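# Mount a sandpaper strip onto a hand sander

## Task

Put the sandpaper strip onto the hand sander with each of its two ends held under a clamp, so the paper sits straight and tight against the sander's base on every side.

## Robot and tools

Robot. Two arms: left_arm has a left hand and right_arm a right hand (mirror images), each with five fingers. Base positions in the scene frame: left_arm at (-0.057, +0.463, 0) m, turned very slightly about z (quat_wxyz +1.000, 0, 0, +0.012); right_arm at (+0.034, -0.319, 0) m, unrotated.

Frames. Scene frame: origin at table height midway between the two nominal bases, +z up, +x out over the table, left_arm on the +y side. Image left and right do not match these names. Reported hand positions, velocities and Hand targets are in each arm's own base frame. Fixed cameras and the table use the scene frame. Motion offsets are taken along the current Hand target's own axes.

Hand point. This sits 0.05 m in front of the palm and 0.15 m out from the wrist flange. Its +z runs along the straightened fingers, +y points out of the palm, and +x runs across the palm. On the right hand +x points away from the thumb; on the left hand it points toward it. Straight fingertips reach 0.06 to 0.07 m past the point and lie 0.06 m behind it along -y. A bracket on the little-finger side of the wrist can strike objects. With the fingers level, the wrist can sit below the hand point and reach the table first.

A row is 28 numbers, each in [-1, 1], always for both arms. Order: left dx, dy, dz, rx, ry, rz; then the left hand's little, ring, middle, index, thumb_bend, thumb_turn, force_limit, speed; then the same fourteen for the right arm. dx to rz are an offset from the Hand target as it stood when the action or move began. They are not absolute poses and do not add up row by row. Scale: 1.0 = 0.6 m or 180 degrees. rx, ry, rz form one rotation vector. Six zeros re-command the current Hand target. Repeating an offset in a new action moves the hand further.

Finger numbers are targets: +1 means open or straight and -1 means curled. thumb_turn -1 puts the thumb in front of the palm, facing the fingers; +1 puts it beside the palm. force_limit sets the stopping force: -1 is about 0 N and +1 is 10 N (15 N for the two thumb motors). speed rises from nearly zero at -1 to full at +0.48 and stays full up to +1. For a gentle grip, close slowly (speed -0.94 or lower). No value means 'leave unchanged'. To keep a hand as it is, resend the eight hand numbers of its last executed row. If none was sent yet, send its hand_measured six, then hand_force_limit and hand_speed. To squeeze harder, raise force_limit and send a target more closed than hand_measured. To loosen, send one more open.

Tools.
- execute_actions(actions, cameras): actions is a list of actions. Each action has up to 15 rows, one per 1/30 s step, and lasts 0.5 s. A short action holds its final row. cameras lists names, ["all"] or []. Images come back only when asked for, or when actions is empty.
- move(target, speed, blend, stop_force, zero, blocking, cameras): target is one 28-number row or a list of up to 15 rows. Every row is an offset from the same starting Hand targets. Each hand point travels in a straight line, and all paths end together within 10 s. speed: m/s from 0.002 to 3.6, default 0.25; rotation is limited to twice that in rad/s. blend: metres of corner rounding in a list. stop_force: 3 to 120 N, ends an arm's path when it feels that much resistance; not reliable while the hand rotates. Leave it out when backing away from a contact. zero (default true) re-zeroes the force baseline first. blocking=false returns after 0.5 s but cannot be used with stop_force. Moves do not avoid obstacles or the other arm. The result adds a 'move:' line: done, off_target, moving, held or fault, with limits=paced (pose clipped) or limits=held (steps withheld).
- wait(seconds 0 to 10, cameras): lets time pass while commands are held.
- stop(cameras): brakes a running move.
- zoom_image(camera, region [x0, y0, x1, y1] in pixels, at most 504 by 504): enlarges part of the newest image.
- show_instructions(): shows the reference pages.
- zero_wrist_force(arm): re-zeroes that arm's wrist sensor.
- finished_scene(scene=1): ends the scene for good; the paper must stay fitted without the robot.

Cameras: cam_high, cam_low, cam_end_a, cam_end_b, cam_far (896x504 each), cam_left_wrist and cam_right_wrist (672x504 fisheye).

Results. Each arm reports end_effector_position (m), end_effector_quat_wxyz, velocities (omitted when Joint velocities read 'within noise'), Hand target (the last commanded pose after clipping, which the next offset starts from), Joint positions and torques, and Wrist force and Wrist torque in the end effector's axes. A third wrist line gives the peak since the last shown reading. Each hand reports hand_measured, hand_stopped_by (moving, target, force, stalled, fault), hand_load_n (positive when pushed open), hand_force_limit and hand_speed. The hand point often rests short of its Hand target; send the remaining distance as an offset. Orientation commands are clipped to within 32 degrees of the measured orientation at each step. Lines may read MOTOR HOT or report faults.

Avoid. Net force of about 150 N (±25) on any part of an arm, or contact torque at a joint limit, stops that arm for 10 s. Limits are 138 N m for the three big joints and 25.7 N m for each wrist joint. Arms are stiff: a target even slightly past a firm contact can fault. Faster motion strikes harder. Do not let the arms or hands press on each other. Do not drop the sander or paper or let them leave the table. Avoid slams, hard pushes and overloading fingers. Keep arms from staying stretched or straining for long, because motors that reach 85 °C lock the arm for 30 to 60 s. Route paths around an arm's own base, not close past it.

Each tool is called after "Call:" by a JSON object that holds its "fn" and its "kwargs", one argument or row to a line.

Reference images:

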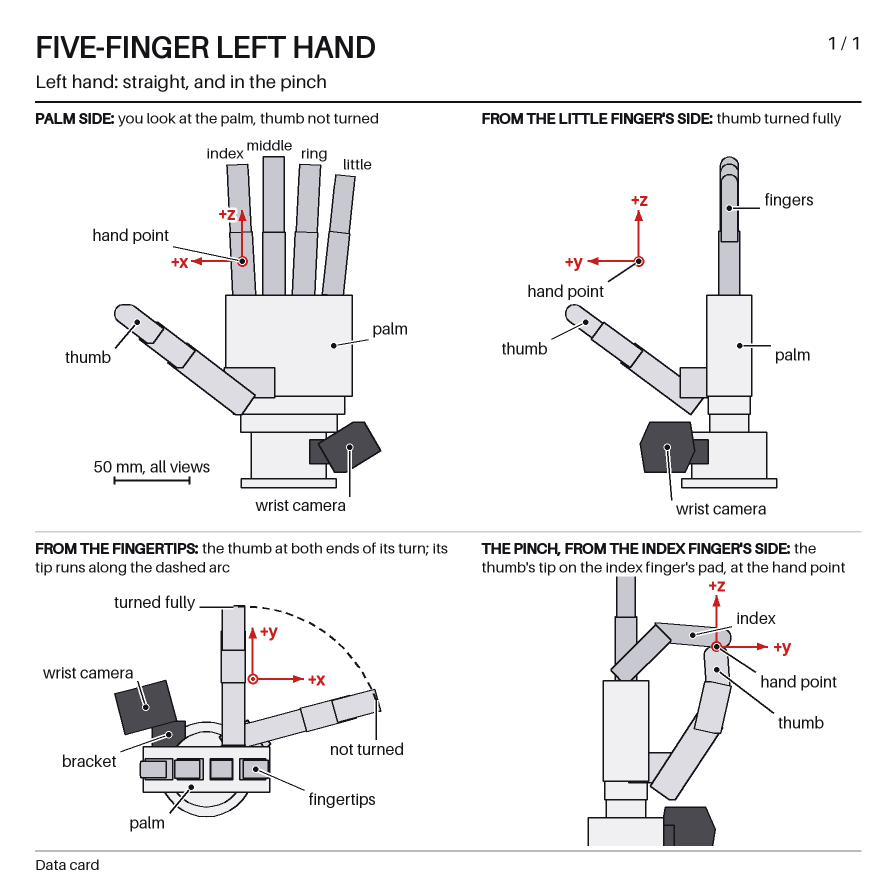

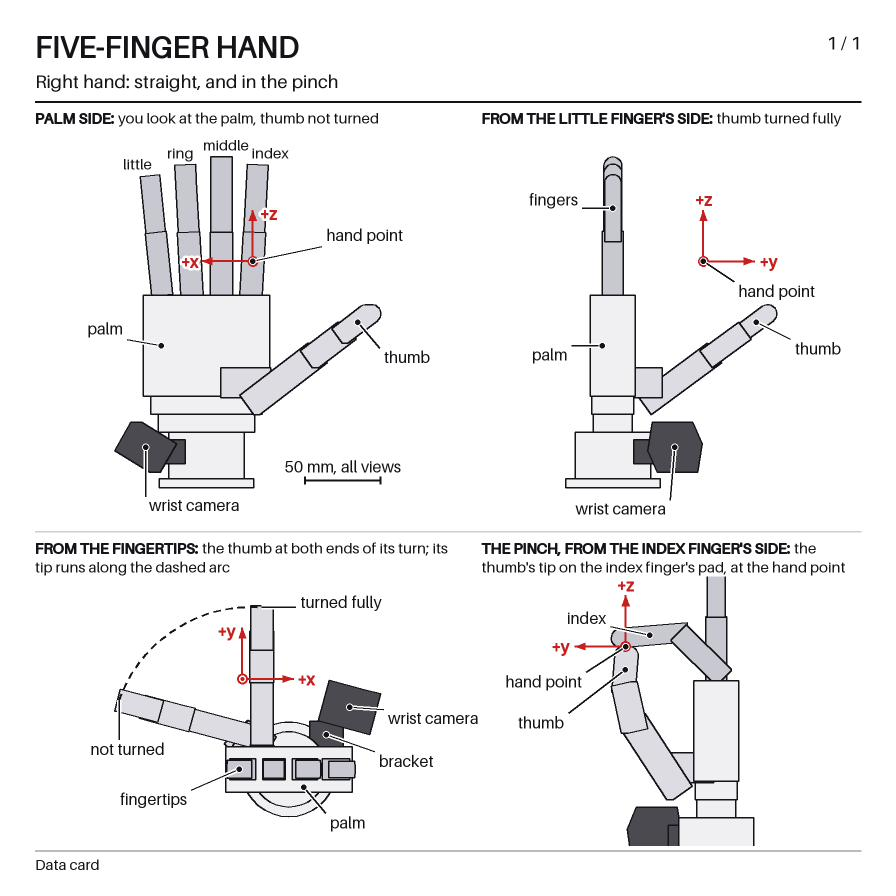

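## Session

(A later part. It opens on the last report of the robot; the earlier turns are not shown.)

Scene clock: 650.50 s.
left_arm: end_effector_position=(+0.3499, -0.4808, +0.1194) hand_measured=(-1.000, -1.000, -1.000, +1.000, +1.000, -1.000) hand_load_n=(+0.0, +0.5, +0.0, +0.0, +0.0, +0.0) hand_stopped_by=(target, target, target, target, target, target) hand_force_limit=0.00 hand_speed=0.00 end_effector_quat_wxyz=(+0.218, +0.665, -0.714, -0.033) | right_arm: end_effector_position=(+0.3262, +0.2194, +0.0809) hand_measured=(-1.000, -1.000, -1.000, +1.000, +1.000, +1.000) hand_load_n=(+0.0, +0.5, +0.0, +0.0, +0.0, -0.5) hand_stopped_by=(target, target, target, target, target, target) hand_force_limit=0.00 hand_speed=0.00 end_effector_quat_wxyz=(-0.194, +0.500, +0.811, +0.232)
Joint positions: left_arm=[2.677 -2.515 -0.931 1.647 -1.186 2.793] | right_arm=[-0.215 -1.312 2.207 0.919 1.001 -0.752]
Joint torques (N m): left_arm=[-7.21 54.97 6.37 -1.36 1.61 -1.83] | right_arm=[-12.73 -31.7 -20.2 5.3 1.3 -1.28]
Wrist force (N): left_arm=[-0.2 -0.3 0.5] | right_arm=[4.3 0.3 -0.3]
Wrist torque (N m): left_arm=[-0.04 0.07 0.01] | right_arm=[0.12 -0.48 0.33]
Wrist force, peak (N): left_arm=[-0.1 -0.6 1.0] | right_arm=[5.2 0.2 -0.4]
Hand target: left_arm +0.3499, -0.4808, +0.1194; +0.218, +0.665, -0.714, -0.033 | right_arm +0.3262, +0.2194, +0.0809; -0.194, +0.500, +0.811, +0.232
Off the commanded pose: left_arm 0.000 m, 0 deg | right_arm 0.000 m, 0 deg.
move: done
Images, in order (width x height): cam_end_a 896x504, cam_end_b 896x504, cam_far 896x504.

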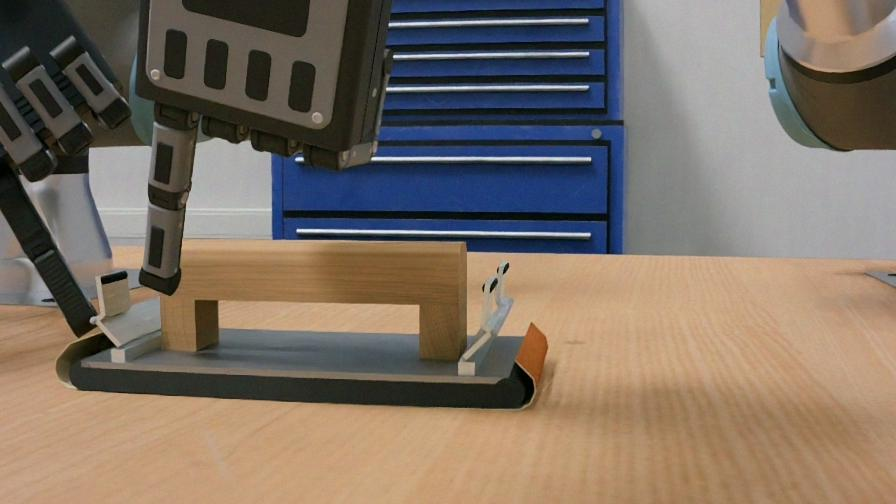

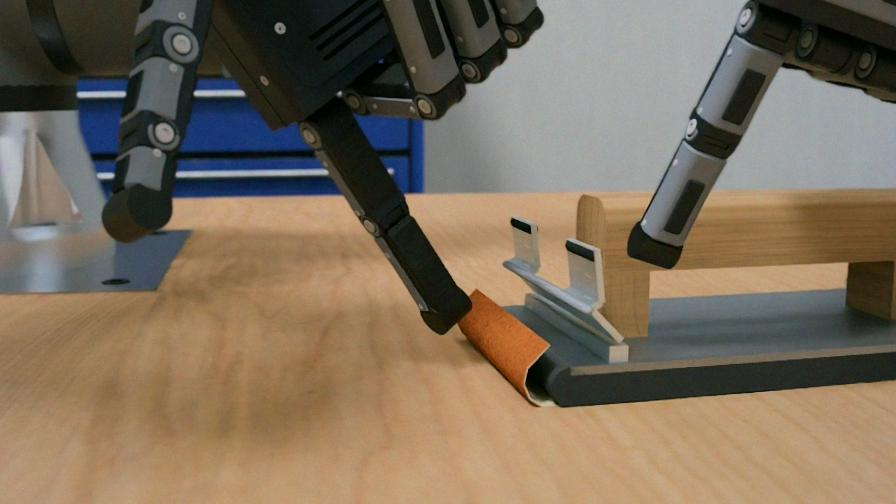

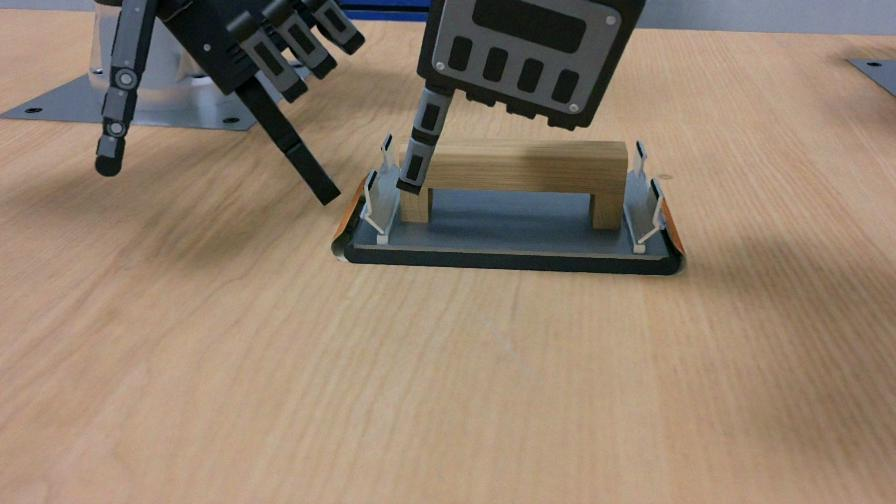

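Call:
{"fn": "move", "kwargs": {
  "target": [
    [0.0225,-0.0022,0.0058,0,0,0,-1,-1,-1,1,1,-1,0,0,-0.0052,-0.0011,0.0155,0,0,0,-1,-1,-1,1,1,1,0,0]
  ],
  "speed": 0.02,
  "stop_force": 4,
  "cameras": ["cam_end_a", "cam_end_b", "cam_far"]
}}

Call:
{"fn": "zoom_image", "kwargs": {
  "camera": "cam_end_b",
  "region": [430, 150, 700, 420]
}}

Call:
{"fn": "zoom_image", "kwargs": {
  "camera": "cam_end_a",
  "region": [40, 220, 240, 420]
}}

Scene clock: 666.83 s.
left_arm: end_effector_position=(+0.3496, -0.4948, +0.1194) hand_measured=(-1.000, -1.000, -1.000, +1.000, +1.000, -1.000) hand_load_n=(+0.0, +0.0, +0.0, -0.5, +0.0, +0.0) hand_stopped_by=(target, target, target, target, target, target) hand_force_limit=0.00 hand_speed=0.00 end_effector_quat_wxyz=(+0.218, +0.665, -0.714, -0.033) | right_arm: end_effector_position=(+0.3261, +0.2222, +0.0715) hand_measured=(-1.000, -1.000, -1.000, +1.000, +1.000, +1.000) hand_load_n=(+0.0, +0.5, +0.0, +0.0, +0.0, +0.0) hand_stopped_by=(target, target, target, target, target, target) hand_force_limit=0.00 hand_speed=0.00 end_effector_quat_wxyz=(-0.194, +0.500, +0.811, +0.232)
Joint positions: left_arm=[2.657 -2.54 -0.881 1.63 -1.182 2.772] | right_arm=[-0.204 -1.29 2.212 0.886 0.999 -0.74]
Joint torques (N m): left_arm=[-7.33 39.35 25.8 -4.17 2.19 -1.92] | right_arm=[13.14 -8.83 1.95 0.32 -2.84 1.52]
Wrist force (N): left_arm=[-2.7 0.7 0.1] | right_arm=[4.5 0.1 -0.6]
Wrist torque (N m): left_arm=[-0.01 -0.08 -0.15] | right_arm=[0.12 -0.50 0.18]
Wrist force, peak (N): left_arm=[-3.0 0.5 -0.2] | right_arm=[5.0 0.3 -0.8]
Hand target: left_arm +0.3496, -0.4948, +0.1194; +0.218, +0.665, -0.714, -0.033 | right_arm +0.3261, +0.2222, +0.0715; -0.194, +0.500, +0.811, +0.232
Off the commanded pose: left_arm 0.000 m, 0 deg | right_arm 0.000 m, 0 deg.
move: done
Images, in order (width x height): cam_end_a 896x504, cam_end_b 896x504, cam_far 896x504.

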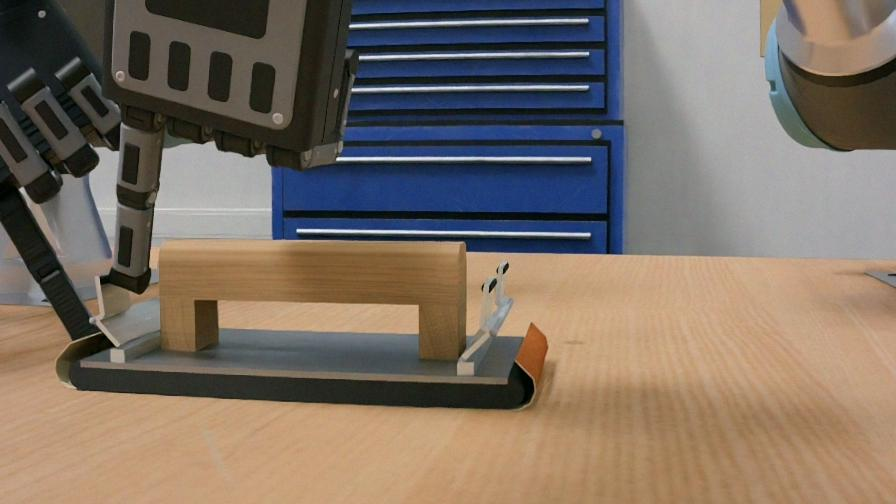

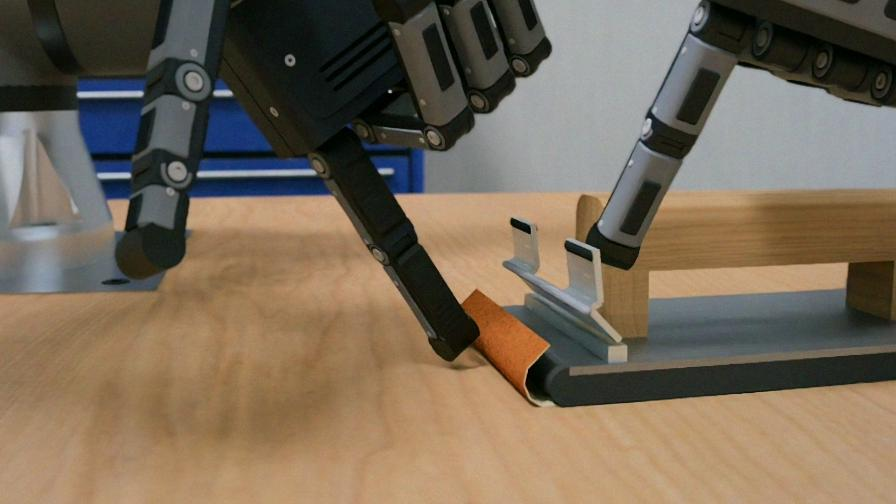

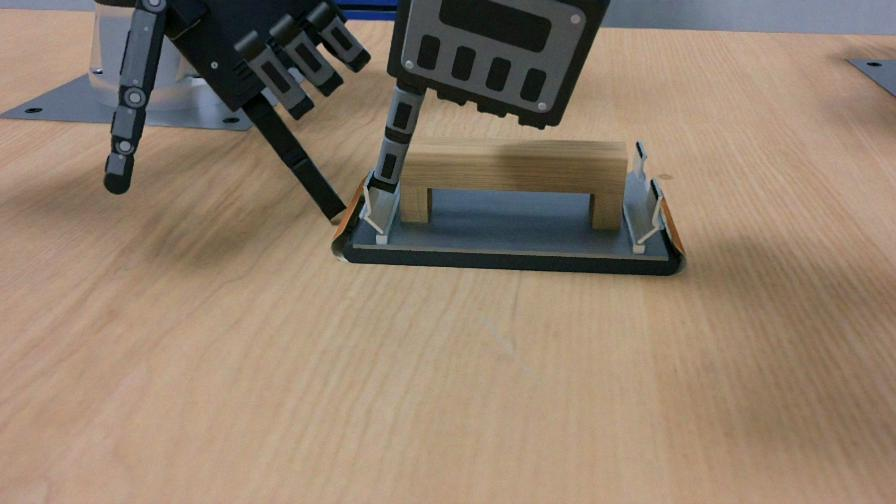

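Scaled by 1.867 from the camera's 896x504 image, which has a finer 1280x720 frame.

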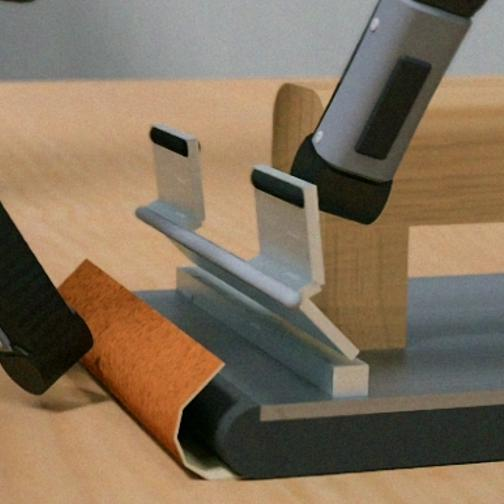

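Scaled by 2.520 from the camera's 896x504 image, which has a finer 1280x720 frame.

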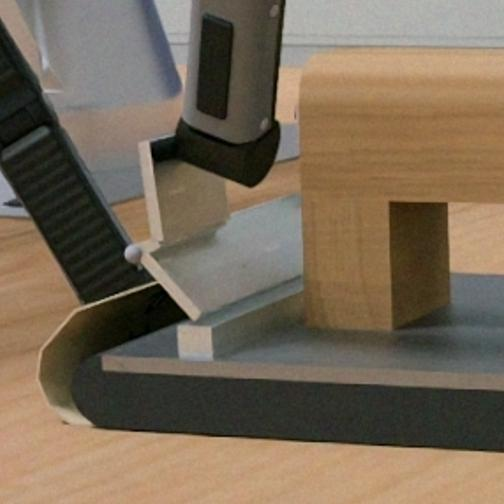

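Call:
{"fn": "move", "kwargs": {
  "target": [
    [0,0,0,0,0,0,-1,-1,-1,1,1,-1,0,0,0.0114,0.0062,0.0091,0,0,0,-1,-1,-1,1,1,1,0,0]
  ],
  "speed": 0.02,
  "stop_force": 9,
  "cameras": ["cam_end_a", "cam_end_b", "cam_far"]
}}

Call:
{"fn": "zoom_image", "kwargs": {
  "camera": "cam_end_b",
  "region": [430, 150, 700, 420]
}}

Call:
{"fn": "zoom_image", "kwargs": {
  "camera": "cam_far",
  "region": [300, 100, 460, 280]
}}

Scene clock: 682.07 s.
left_arm: end_effector_position=(+0.3496, -0.4948, +0.1194) hand_measured=(-1.000, -1.000, -1.000, +1.000, +1.000, -1.000) hand_load_n=(+0.0, +0.0, +0.0, -1.0, +0.0, +0.0) hand_stopped_by=(target, target, target, target, target, target) hand_force_limit=0.00 hand_speed=0.00 end_effector_quat_wxyz=(+0.218, +0.665, -0.714, -0.033) | right_arm: end_effector_position=(+0.3261, +0.2317, +0.0715) hand_measured=(-1.000, -1.000, -1.000, +1.000, +1.000, +1.000) hand_load_n=(+0.0, +0.0, +0.0, +0.5, +0.0, +0.0) hand_stopped_by=(target, target, target, target, target, target) hand_force_limit=0.00 hand_speed=0.00 end_effector_quat_wxyz=(-0.194, +0.500, +0.811, +0.232)
Joint positions: left_arm=[2.657 -2.54 -0.881 1.63 -1.182 2.772] | right_arm=[-0.168 -1.289 2.201 0.873 0.991 -0.698]
Joint torques (N m): left_arm=[-7.05 39.78 26.26 -3.79 2.21 -1.89] | right_arm=[13.27 -8.63 -21.91 -0.13 -3.28 1.36]
Wrist force (N): left_arm=[-2.6 0.6 -0.3] | right_arm=[4.0 -1.7 -4.3]
Wrist torque (N m): left_arm=[-0.01 -0.10 -0.14] | right_arm=[0.35 -0.52 0.11]
Wrist force, peak (N): left_arm=[-2.9 0.6 -0.3] | right_arm=[4.1 -1.5 -4.5]
Hand target: left_arm +0.3496, -0.4948, +0.1194; +0.218, +0.665, -0.714, -0.033 | right_arm +0.3261, +0.2317, +0.0715; -0.194, +0.500, +0.811, +0.232
Off the commanded pose: left_arm 0.000 m, 0 deg | right_arm 0.000 m, 0 deg.
move: done
Images, in order (width x height): cam_end_a 896x504, cam_end_b 896x504, cam_far 896x504.

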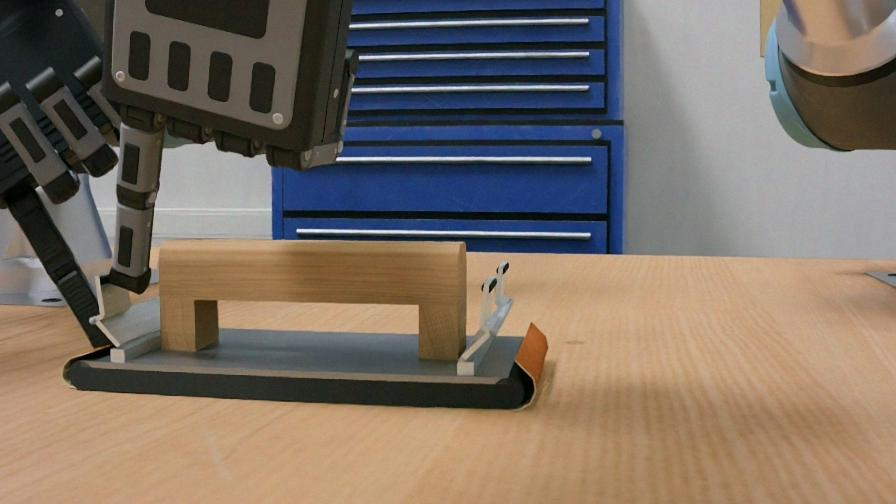

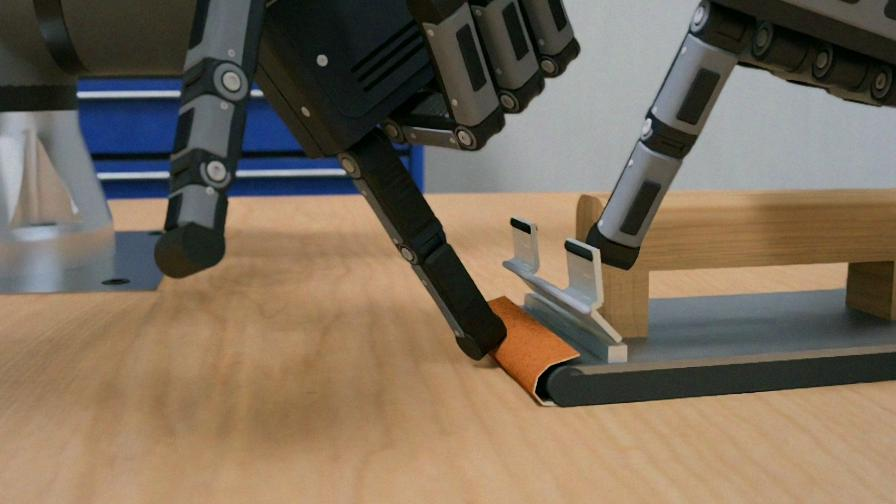

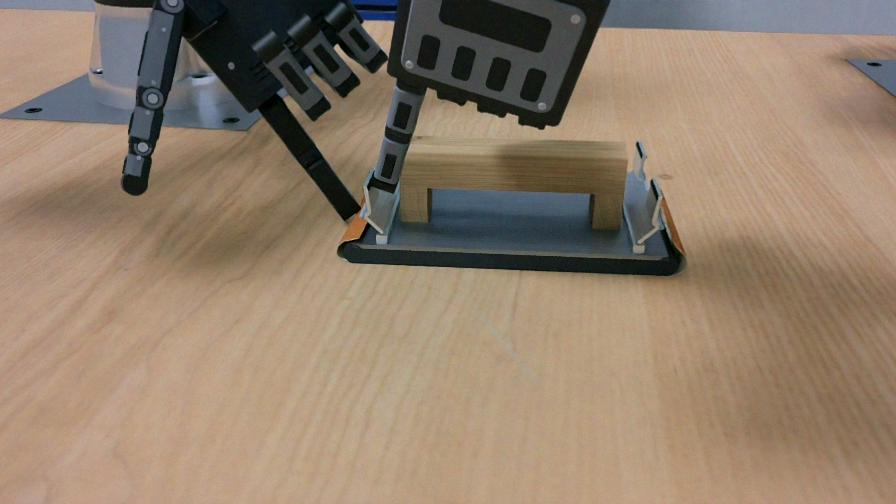

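Scaled by 1.867 from the camera's 896x504 image, which has a finer 1280x720 frame.

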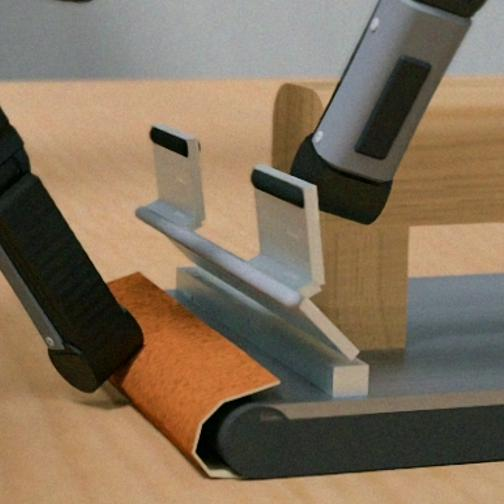

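Scaled by 2.800 from the camera's 896x504 image, which has a finer 1280x720 frame.

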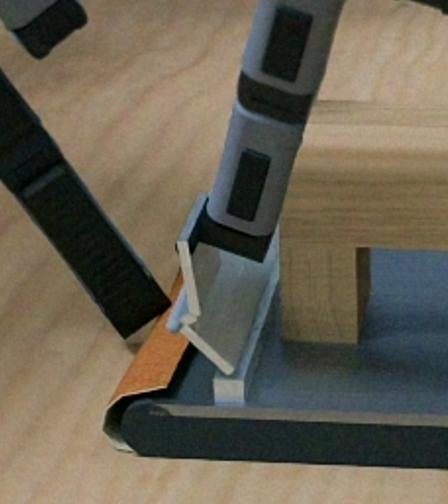

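Call:
{"fn": "move", "kwargs": {
  "target": [
    [0,0,0,0,0,0,-1,-1,-1,1,1,-1,0,0,0.0036,0.002,0.0029,0,0,0,-1,-1,-1,1,1,1,0,0]
  ],
  "speed": 0.02,
  "stop_force": 9,
  "cameras": ["cam_end_a", "cam_end_b", "cam_far"]
}}

Call:
{"fn": "zoom_image", "kwargs": {
  "camera": "cam_end_b",
  "region": [430, 150, 700, 420]
}}

Call:
{"fn": "zoom_image", "kwargs": {
  "camera": "cam_far",
  "region": [300, 100, 460, 280]
}}

Scene clock: 692.13 s.
left_arm: end_effector_position=(+0.3496, -0.4948, +0.1194) hand_measured=(-1.000, -1.000, -1.000, +1.000, +1.000, -1.000) hand_load_n=(+0.0, +0.0, +0.0, +0.0, -0.5, +0.0) hand_stopped_by=(target, target, target, target, target, target) hand_force_limit=0.00 hand_speed=0.00 end_effector_quat_wxyz=(+0.218, +0.665, -0.714, -0.033) | right_arm: end_effector_position=(+0.3261, +0.2347, +0.0714) hand_measured=(-1.000, -1.000, -1.000, +1.000, +1.000, +1.000) hand_load_n=(+0.0, +0.0, +0.0, +1.0, -0.5, +0.0) hand_stopped_by=(target, target, target, target, target, target) hand_force_limit=0.00 hand_speed=0.00 end_effector_quat_wxyz=(-0.194, +0.500, +0.811, +0.232)
Joint positions: left_arm=[2.657 -2.54 -0.881 1.63 -1.182 2.772] | right_arm=[-0.157 -1.288 2.197 0.869 0.988 -0.685]
Joint torques (N m): left_arm=[-7.87 39.56 24.47 -4.02 1.92 -1.67] | right_arm=[14.33 -9.17 -23.24 -0.69 -5.41 1.29]
Wrist force (N): left_arm=[-4.7 -2.7 -1.3] | right_arm=[0.8 -7.4 -8.9]
Wrist torque (N m): left_arm=[0.17 -0.22 -0.28] | right_arm=[0.96 -0.78 -0.07]
Wrist force, peak (N): left_arm=[-4.9 -2.9 -1.6] | right_arm=[0.6 -7.5 -9.2]
Hand target: left_arm +0.3496, -0.4948, +0.1194; +0.218, +0.665, -0.714, -0.033 | right_arm +0.3261, +0.2347, +0.0714; -0.194, +0.500, +0.811, +0.232
Off the commanded pose: left_arm 0.000 m, 0 deg | right_arm 0.000 m, 0 deg.
move: done
Images, in order (width x height): cam_end_a 896x504, cam_end_b 896x504, cam_far 896x504.

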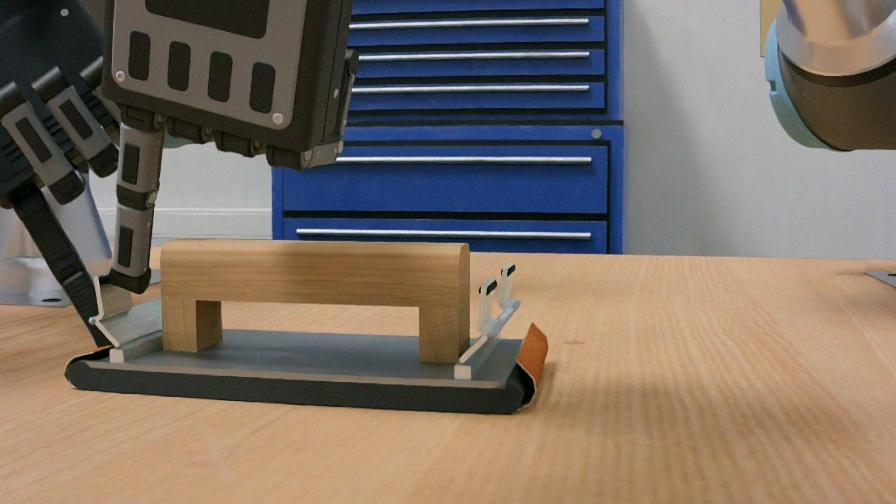

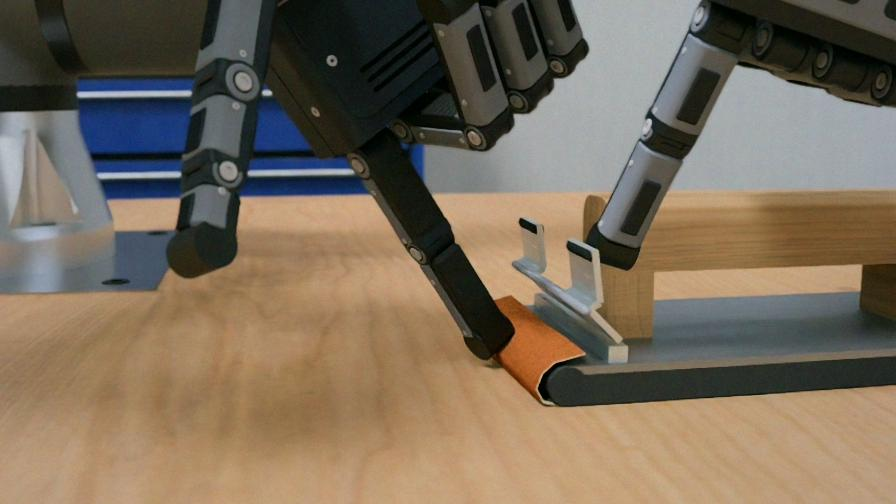

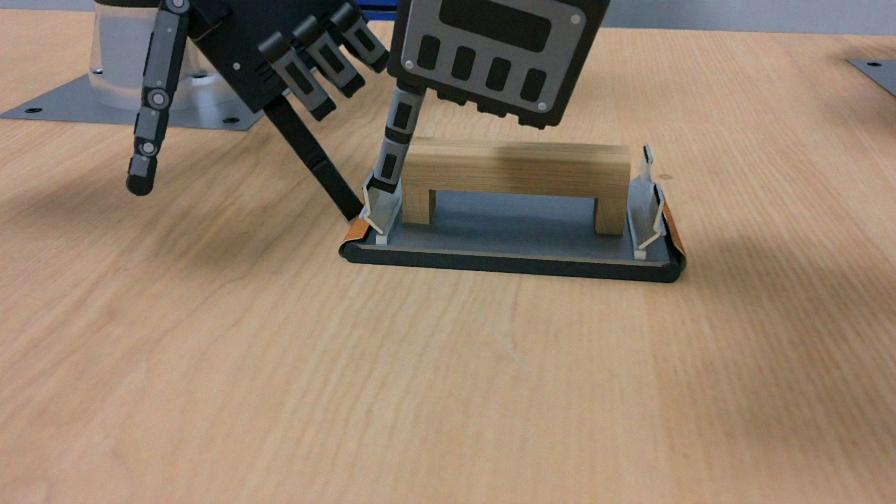

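Scaled by 1.867 from the camera's 896x504 image, which has a finer 1280x720 frame.

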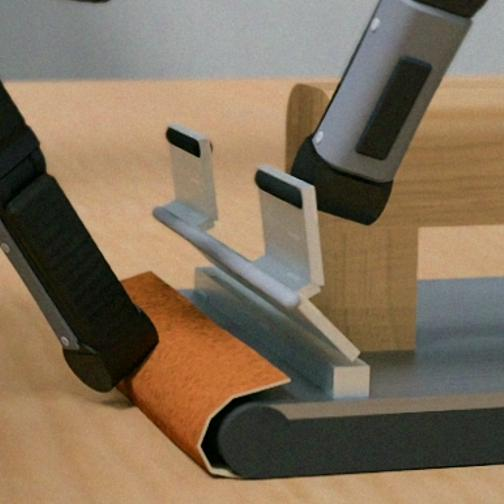

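Scaled by 2.800 from the camera's 896x504 image, which has a finer 1280x720 frame.

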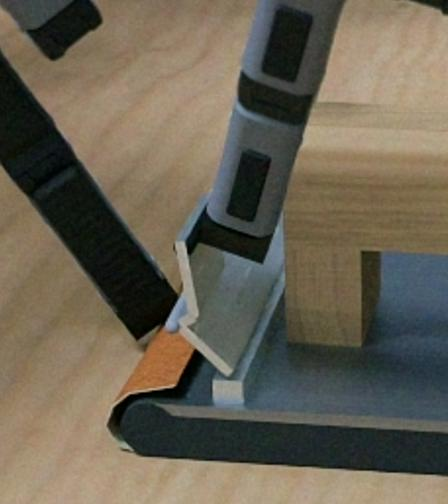

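Call:
{"fn": "zoom_image", "kwargs": {
  "camera": "cam_end_a",
  "region": [440, 250, 600, 430]
}}

Call:
{"fn": "zoom_image", "kwargs": {
  "camera": "cam_far",
  "region": [600, 130, 720, 290]
}}

Scaled by 2.800 from the camera's 896x504 image, which has a finer 1280x720 frame.

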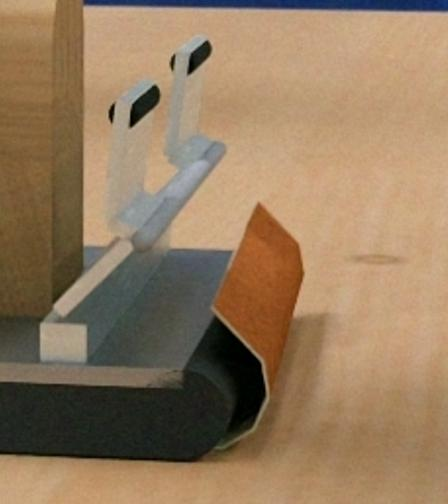

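Scaled by 3.150 from the camera's 896x504 image, which has a finer 1280x720 frame.

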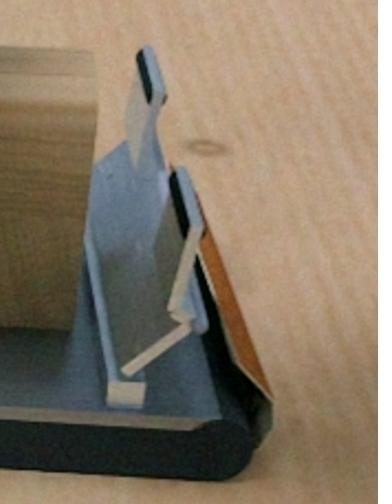

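Call:
{"fn": "move", "kwargs": {
  "target": [
    [-0.0161,0.0016,-0.0041,0,0,0,-1,-1,-1,1,1,-1,0,0,0,0,-0.025,0,0,0,-1,-1,-1,1,1,1,0,0],
    [-0.0161,-0.0734,-0.0322,0,0,0,-1,-1,-1,1,1,-1,0,0,0,0,-0.025,0,0,0,-1,-1,-1,1,1,1,0,0],
    [-0.2508,-0.0506,-0.093,0,0,0,-1,-1,-1,1,1,-1,0,0,0,0,-0.025,0,0,0,-1,-1,-1,1,1,1,0,0],
    [-0.266,-0.0698,-0.0418,0,0,0,-1,-1,-1,1,1,-1,0,0,0,0,-0.025,0,0,0,-1,-1,-1,1,1,1,0,0]
  ],
  "speed": [0.05,0.12,0.15,0.08],
  "blend": [0,0.01,0.01,0],
  "cameras": ["cam_high", "cam_end_a", "cam_end_b", "cam_far"]
}}

Call:
{"fn": "zoom_image", "kwargs": {
  "camera": "cam_far",
  "region": [580, 130, 740, 310]
}}

Call:
{"fn": "zoom_image", "kwargs": {
  "camera": "cam_end_b",
  "region": [430, 150, 700, 420]
}}

Call:
{"fn": "zoom_image", "kwargs": {
  "camera": "cam_high",
  "region": [330, 160, 450, 260]
}}

Scene clock: 754.97 s.
left_arm: end_effector_position=(+0.4012, -0.3398, +0.0856) hand_measured=(-1.000, -1.000, -1.000, +1.000, +1.000, -1.000) hand_load_n=(+0.0, +0.0, +0.0, +0.0, +0.0, +0.0) hand_stopped_by=(target, target, target, target, target, target) hand_force_limit=0.00 hand_speed=0.00 end_effector_quat_wxyz=(+0.218, +0.665, -0.714, -0.033) | right_arm: end_effector_position=(+0.3274, +0.2262, +0.0837) hand_measured=(-1.000, -1.000, -1.000, +1.000, +1.000, +1.000) hand_load_n=(+0.0, +0.0, +0.0, +0.0, +0.0, +0.0) hand_stopped_by=(target, target, target, target, target, target) hand_force_limit=0.00 hand_speed=0.00 end_effector_quat_wxyz=(-0.194, +0.500, +0.811, +0.232)
Joint positions: left_arm=[2.926 -2.47 -1.133 1.717 -1.253 3.048] | right_arm=[-0.188 -1.315 2.194 0.919 0.995 -0.721]
Joint torques (N m): left_arm=[8.41 36.81 4.52 -1.24 -0.78 1.3] | right_arm=[-12.91 -33.29 -22.44 5.19 1.25 -1.22]
Wrist force (N): left_arm=[-0.1 -0.6 0.7] | right_arm=[4.6 0.2 -0.8]
Wrist torque (N m): left_arm=[-0.08 0.08 -0.09] | right_arm=[0.14 -0.51 0.33]
Wrist force, peak (N): left_arm=[-5.0 -2.9 -1.2] | right_arm=[0.6 -7.4 -9.6]
Hand target: left_arm +0.4012, -0.3398, +0.0855; +0.218, +0.665, -0.714, -0.033 | right_arm +0.3274, +0.2262, +0.0837; -0.194, +0.500, +0.811, +0.232
Off the commanded pose: left_arm 0.000 m, 0 deg | right_arm 0.000 m, 0 deg.
move: done
Images, in order (width x height): cam_high 896x504, cam_end_a 896x504, cam_end_b 896x504, cam_far 896x504.

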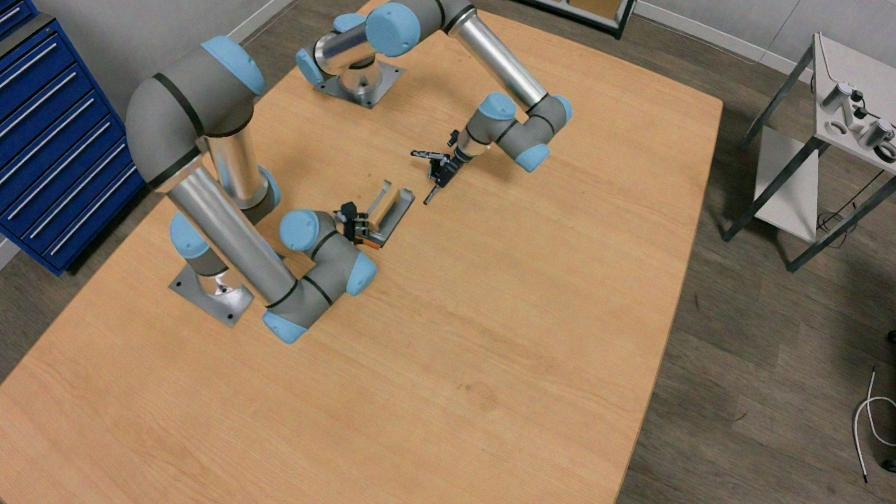

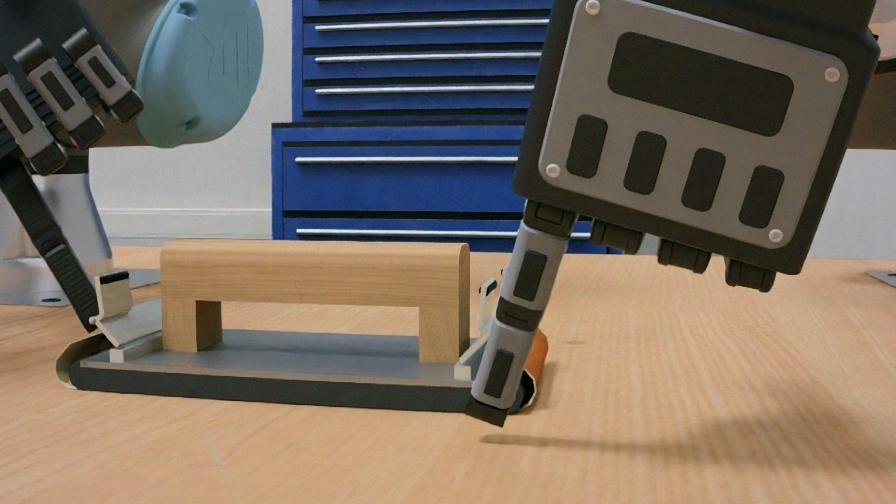

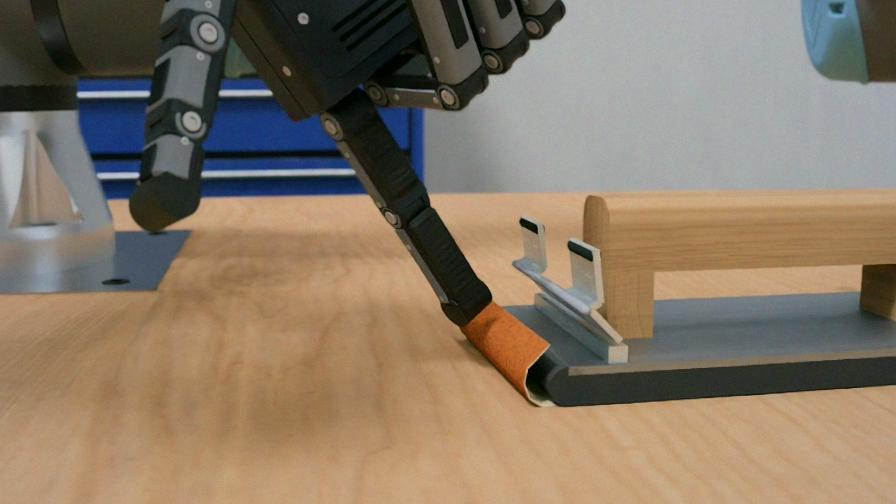

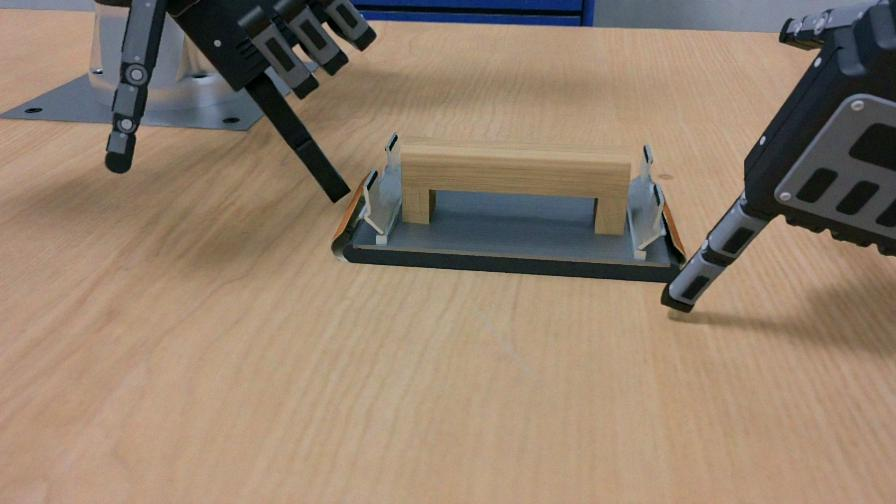

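Scaled by 2.800 from the camera's 896x504 image, which has a finer 1280x720 frame.

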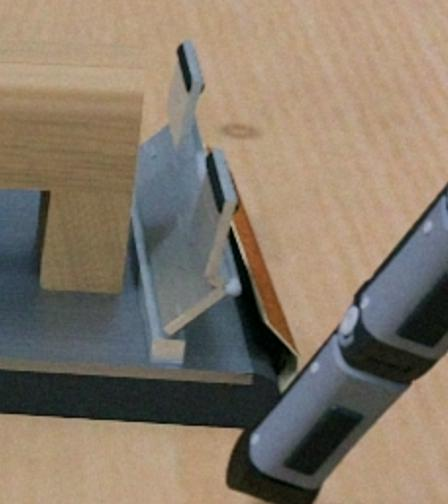

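Scaled by 1.867 from the camera's 896x504 image, which has a finer 1280x720 frame.

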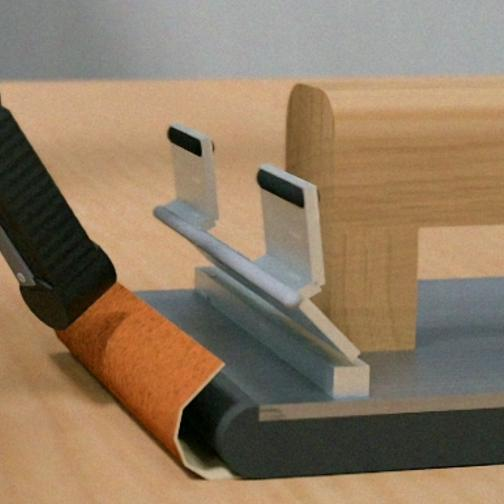

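Scaled by 4.200 from the camera's 896x504 image, which has a finer 1280x720 frame.

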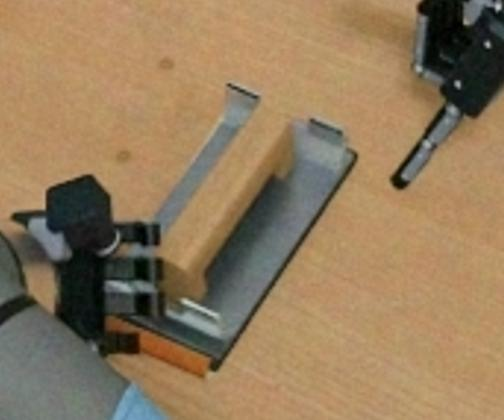

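Call:
{"fn": "move", "kwargs": {
  "target": [
    [0,0.0515,0.0193,0,0,0,-1,-1,-1,1,1,-1,0,0,0,0,-0.017,0,0,0,-1,-1,-1,1,1,1,0,0]
  ],
  "speed": 0.04,
  "stop_force": 12,
  "cameras": ["cam_high", "cam_end_a", "cam_end_b", "cam_far"]
}}

Call:
{"fn": "zoom_image", "kwargs": {
  "camera": "cam_far",
  "region": [580, 130, 740, 310]
}}

Call:
{"fn": "zoom_image", "kwargs": {
  "camera": "cam_far",
  "region": [320, 130, 440, 290]
}}

Scene clock: 766.87 s.
left_arm: end_effector_position=(+0.3682, -0.3390, +0.0854) hand_measured=(-1.000, -1.000, -1.000, +1.000, +1.000, -1.000) hand_load_n=(+0.0, +0.0, +0.5, +0.0, +0.0, +0.0) hand_stopped_by=(target, target, target, target, target, target) hand_force_limit=0.00 hand_speed=0.00 end_effector_quat_wxyz=(+0.218, +0.665, -0.714, -0.033) | right_arm: end_effector_position=(+0.3282, +0.2204, +0.0920) hand_measured=(-1.000, -1.000, -1.000, +1.000, +1.000, +1.000) hand_load_n=(+0.0, +0.5, +0.0, +0.0, +0.0, +0.0) hand_stopped_by=(target, target, target, target, target, target) hand_force_limit=0.00 hand_speed=0.00 end_effector_quat_wxyz=(-0.194, +0.500, +0.811, +0.232)
Joint positions: left_arm=[2.914 -2.402 -1.265 1.784 -1.25 3.037] | right_arm=[-0.21 -1.333 2.191 0.953 1 -0.746]
Joint torques (N m): left_arm=[-8.13 49.92 4.44 -1.59 1.82 -1.95] | right_arm=[-12.64 -32.54 -22.77 5.39 1.23 -1.29]
Wrist force (N): left_arm=[-1.7 -2.4 -0.4] | right_arm=[4.7 0.2 -0.4]
Wrist torque (N m): left_arm=[0.03 0.00 -0.06] | right_arm=[0.12 -0.52 0.36]
Wrist force, peak (N): left_arm=[-1.8 -2.5 -0.4] | right_arm=[5.2 0.1 -0.6]
Hand target: left_arm +0.3682, -0.3390, +0.0854; +0.218, +0.665, -0.714, -0.033 | right_arm +0.3282, +0.2204, +0.0920; -0.194, +0.500, +0.811, +0.232
Off the commanded pose: left_arm 0.000 m, 0 deg | right_arm 0.000 m, 0 deg.
move: done
Images, in order (width x height): cam_high 896x504, cam_end_a 896x504, cam_end_b 896x504, cam_far 896x504.

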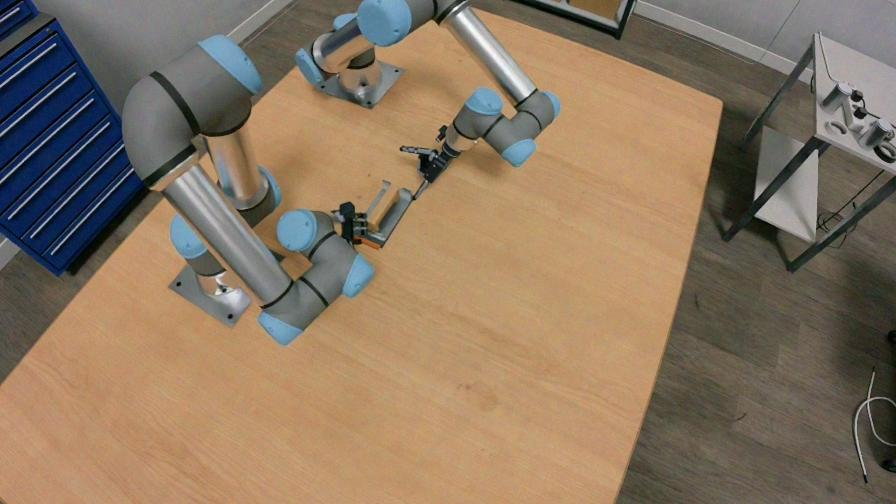

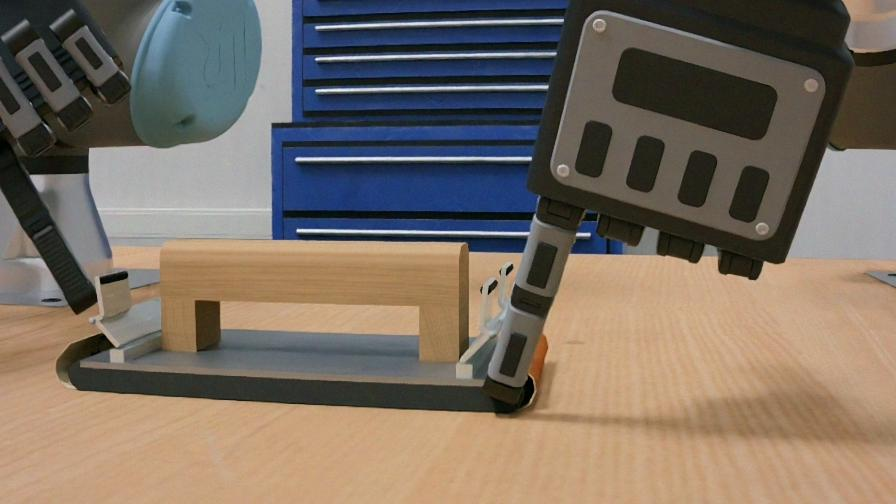

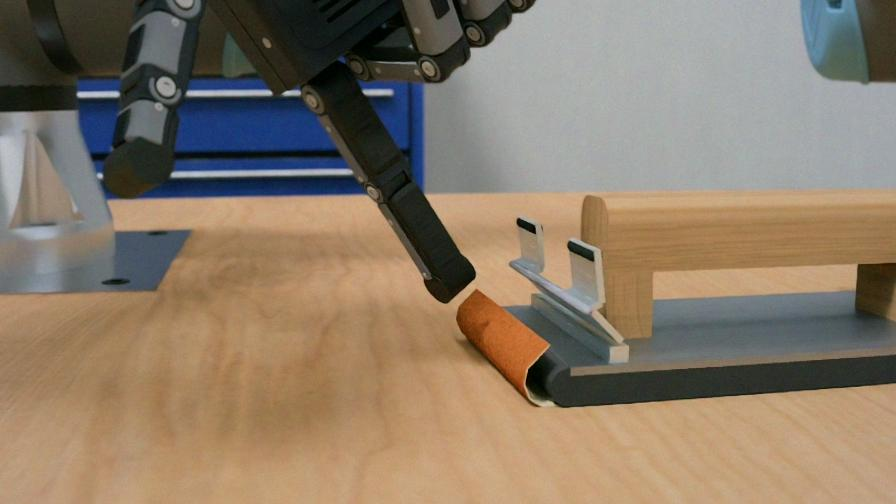

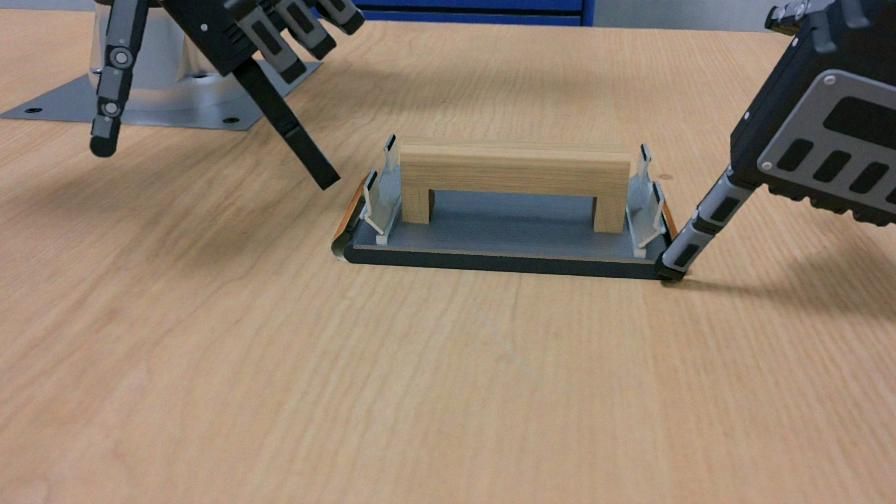

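Scaled by 2.800 from the camera's 896x504 image, which has a finer 1280x720 frame.

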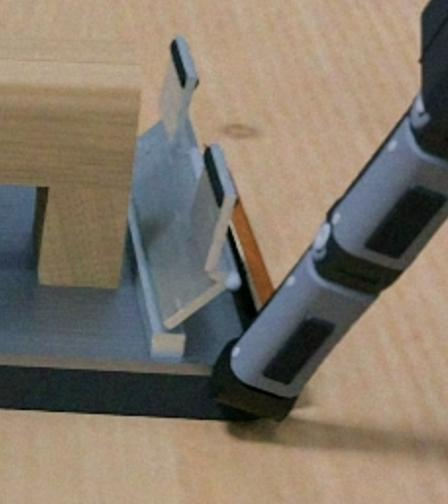

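Scaled by 3.150 from the camera's 896x504 image, which has a finer 1280x720 frame.

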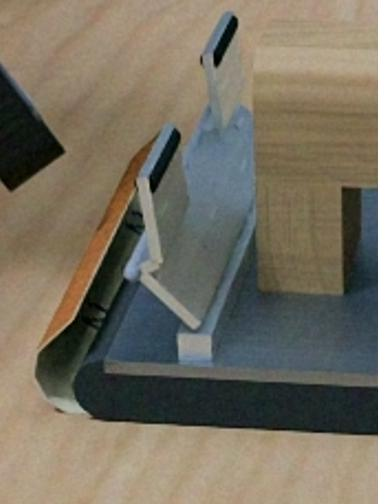

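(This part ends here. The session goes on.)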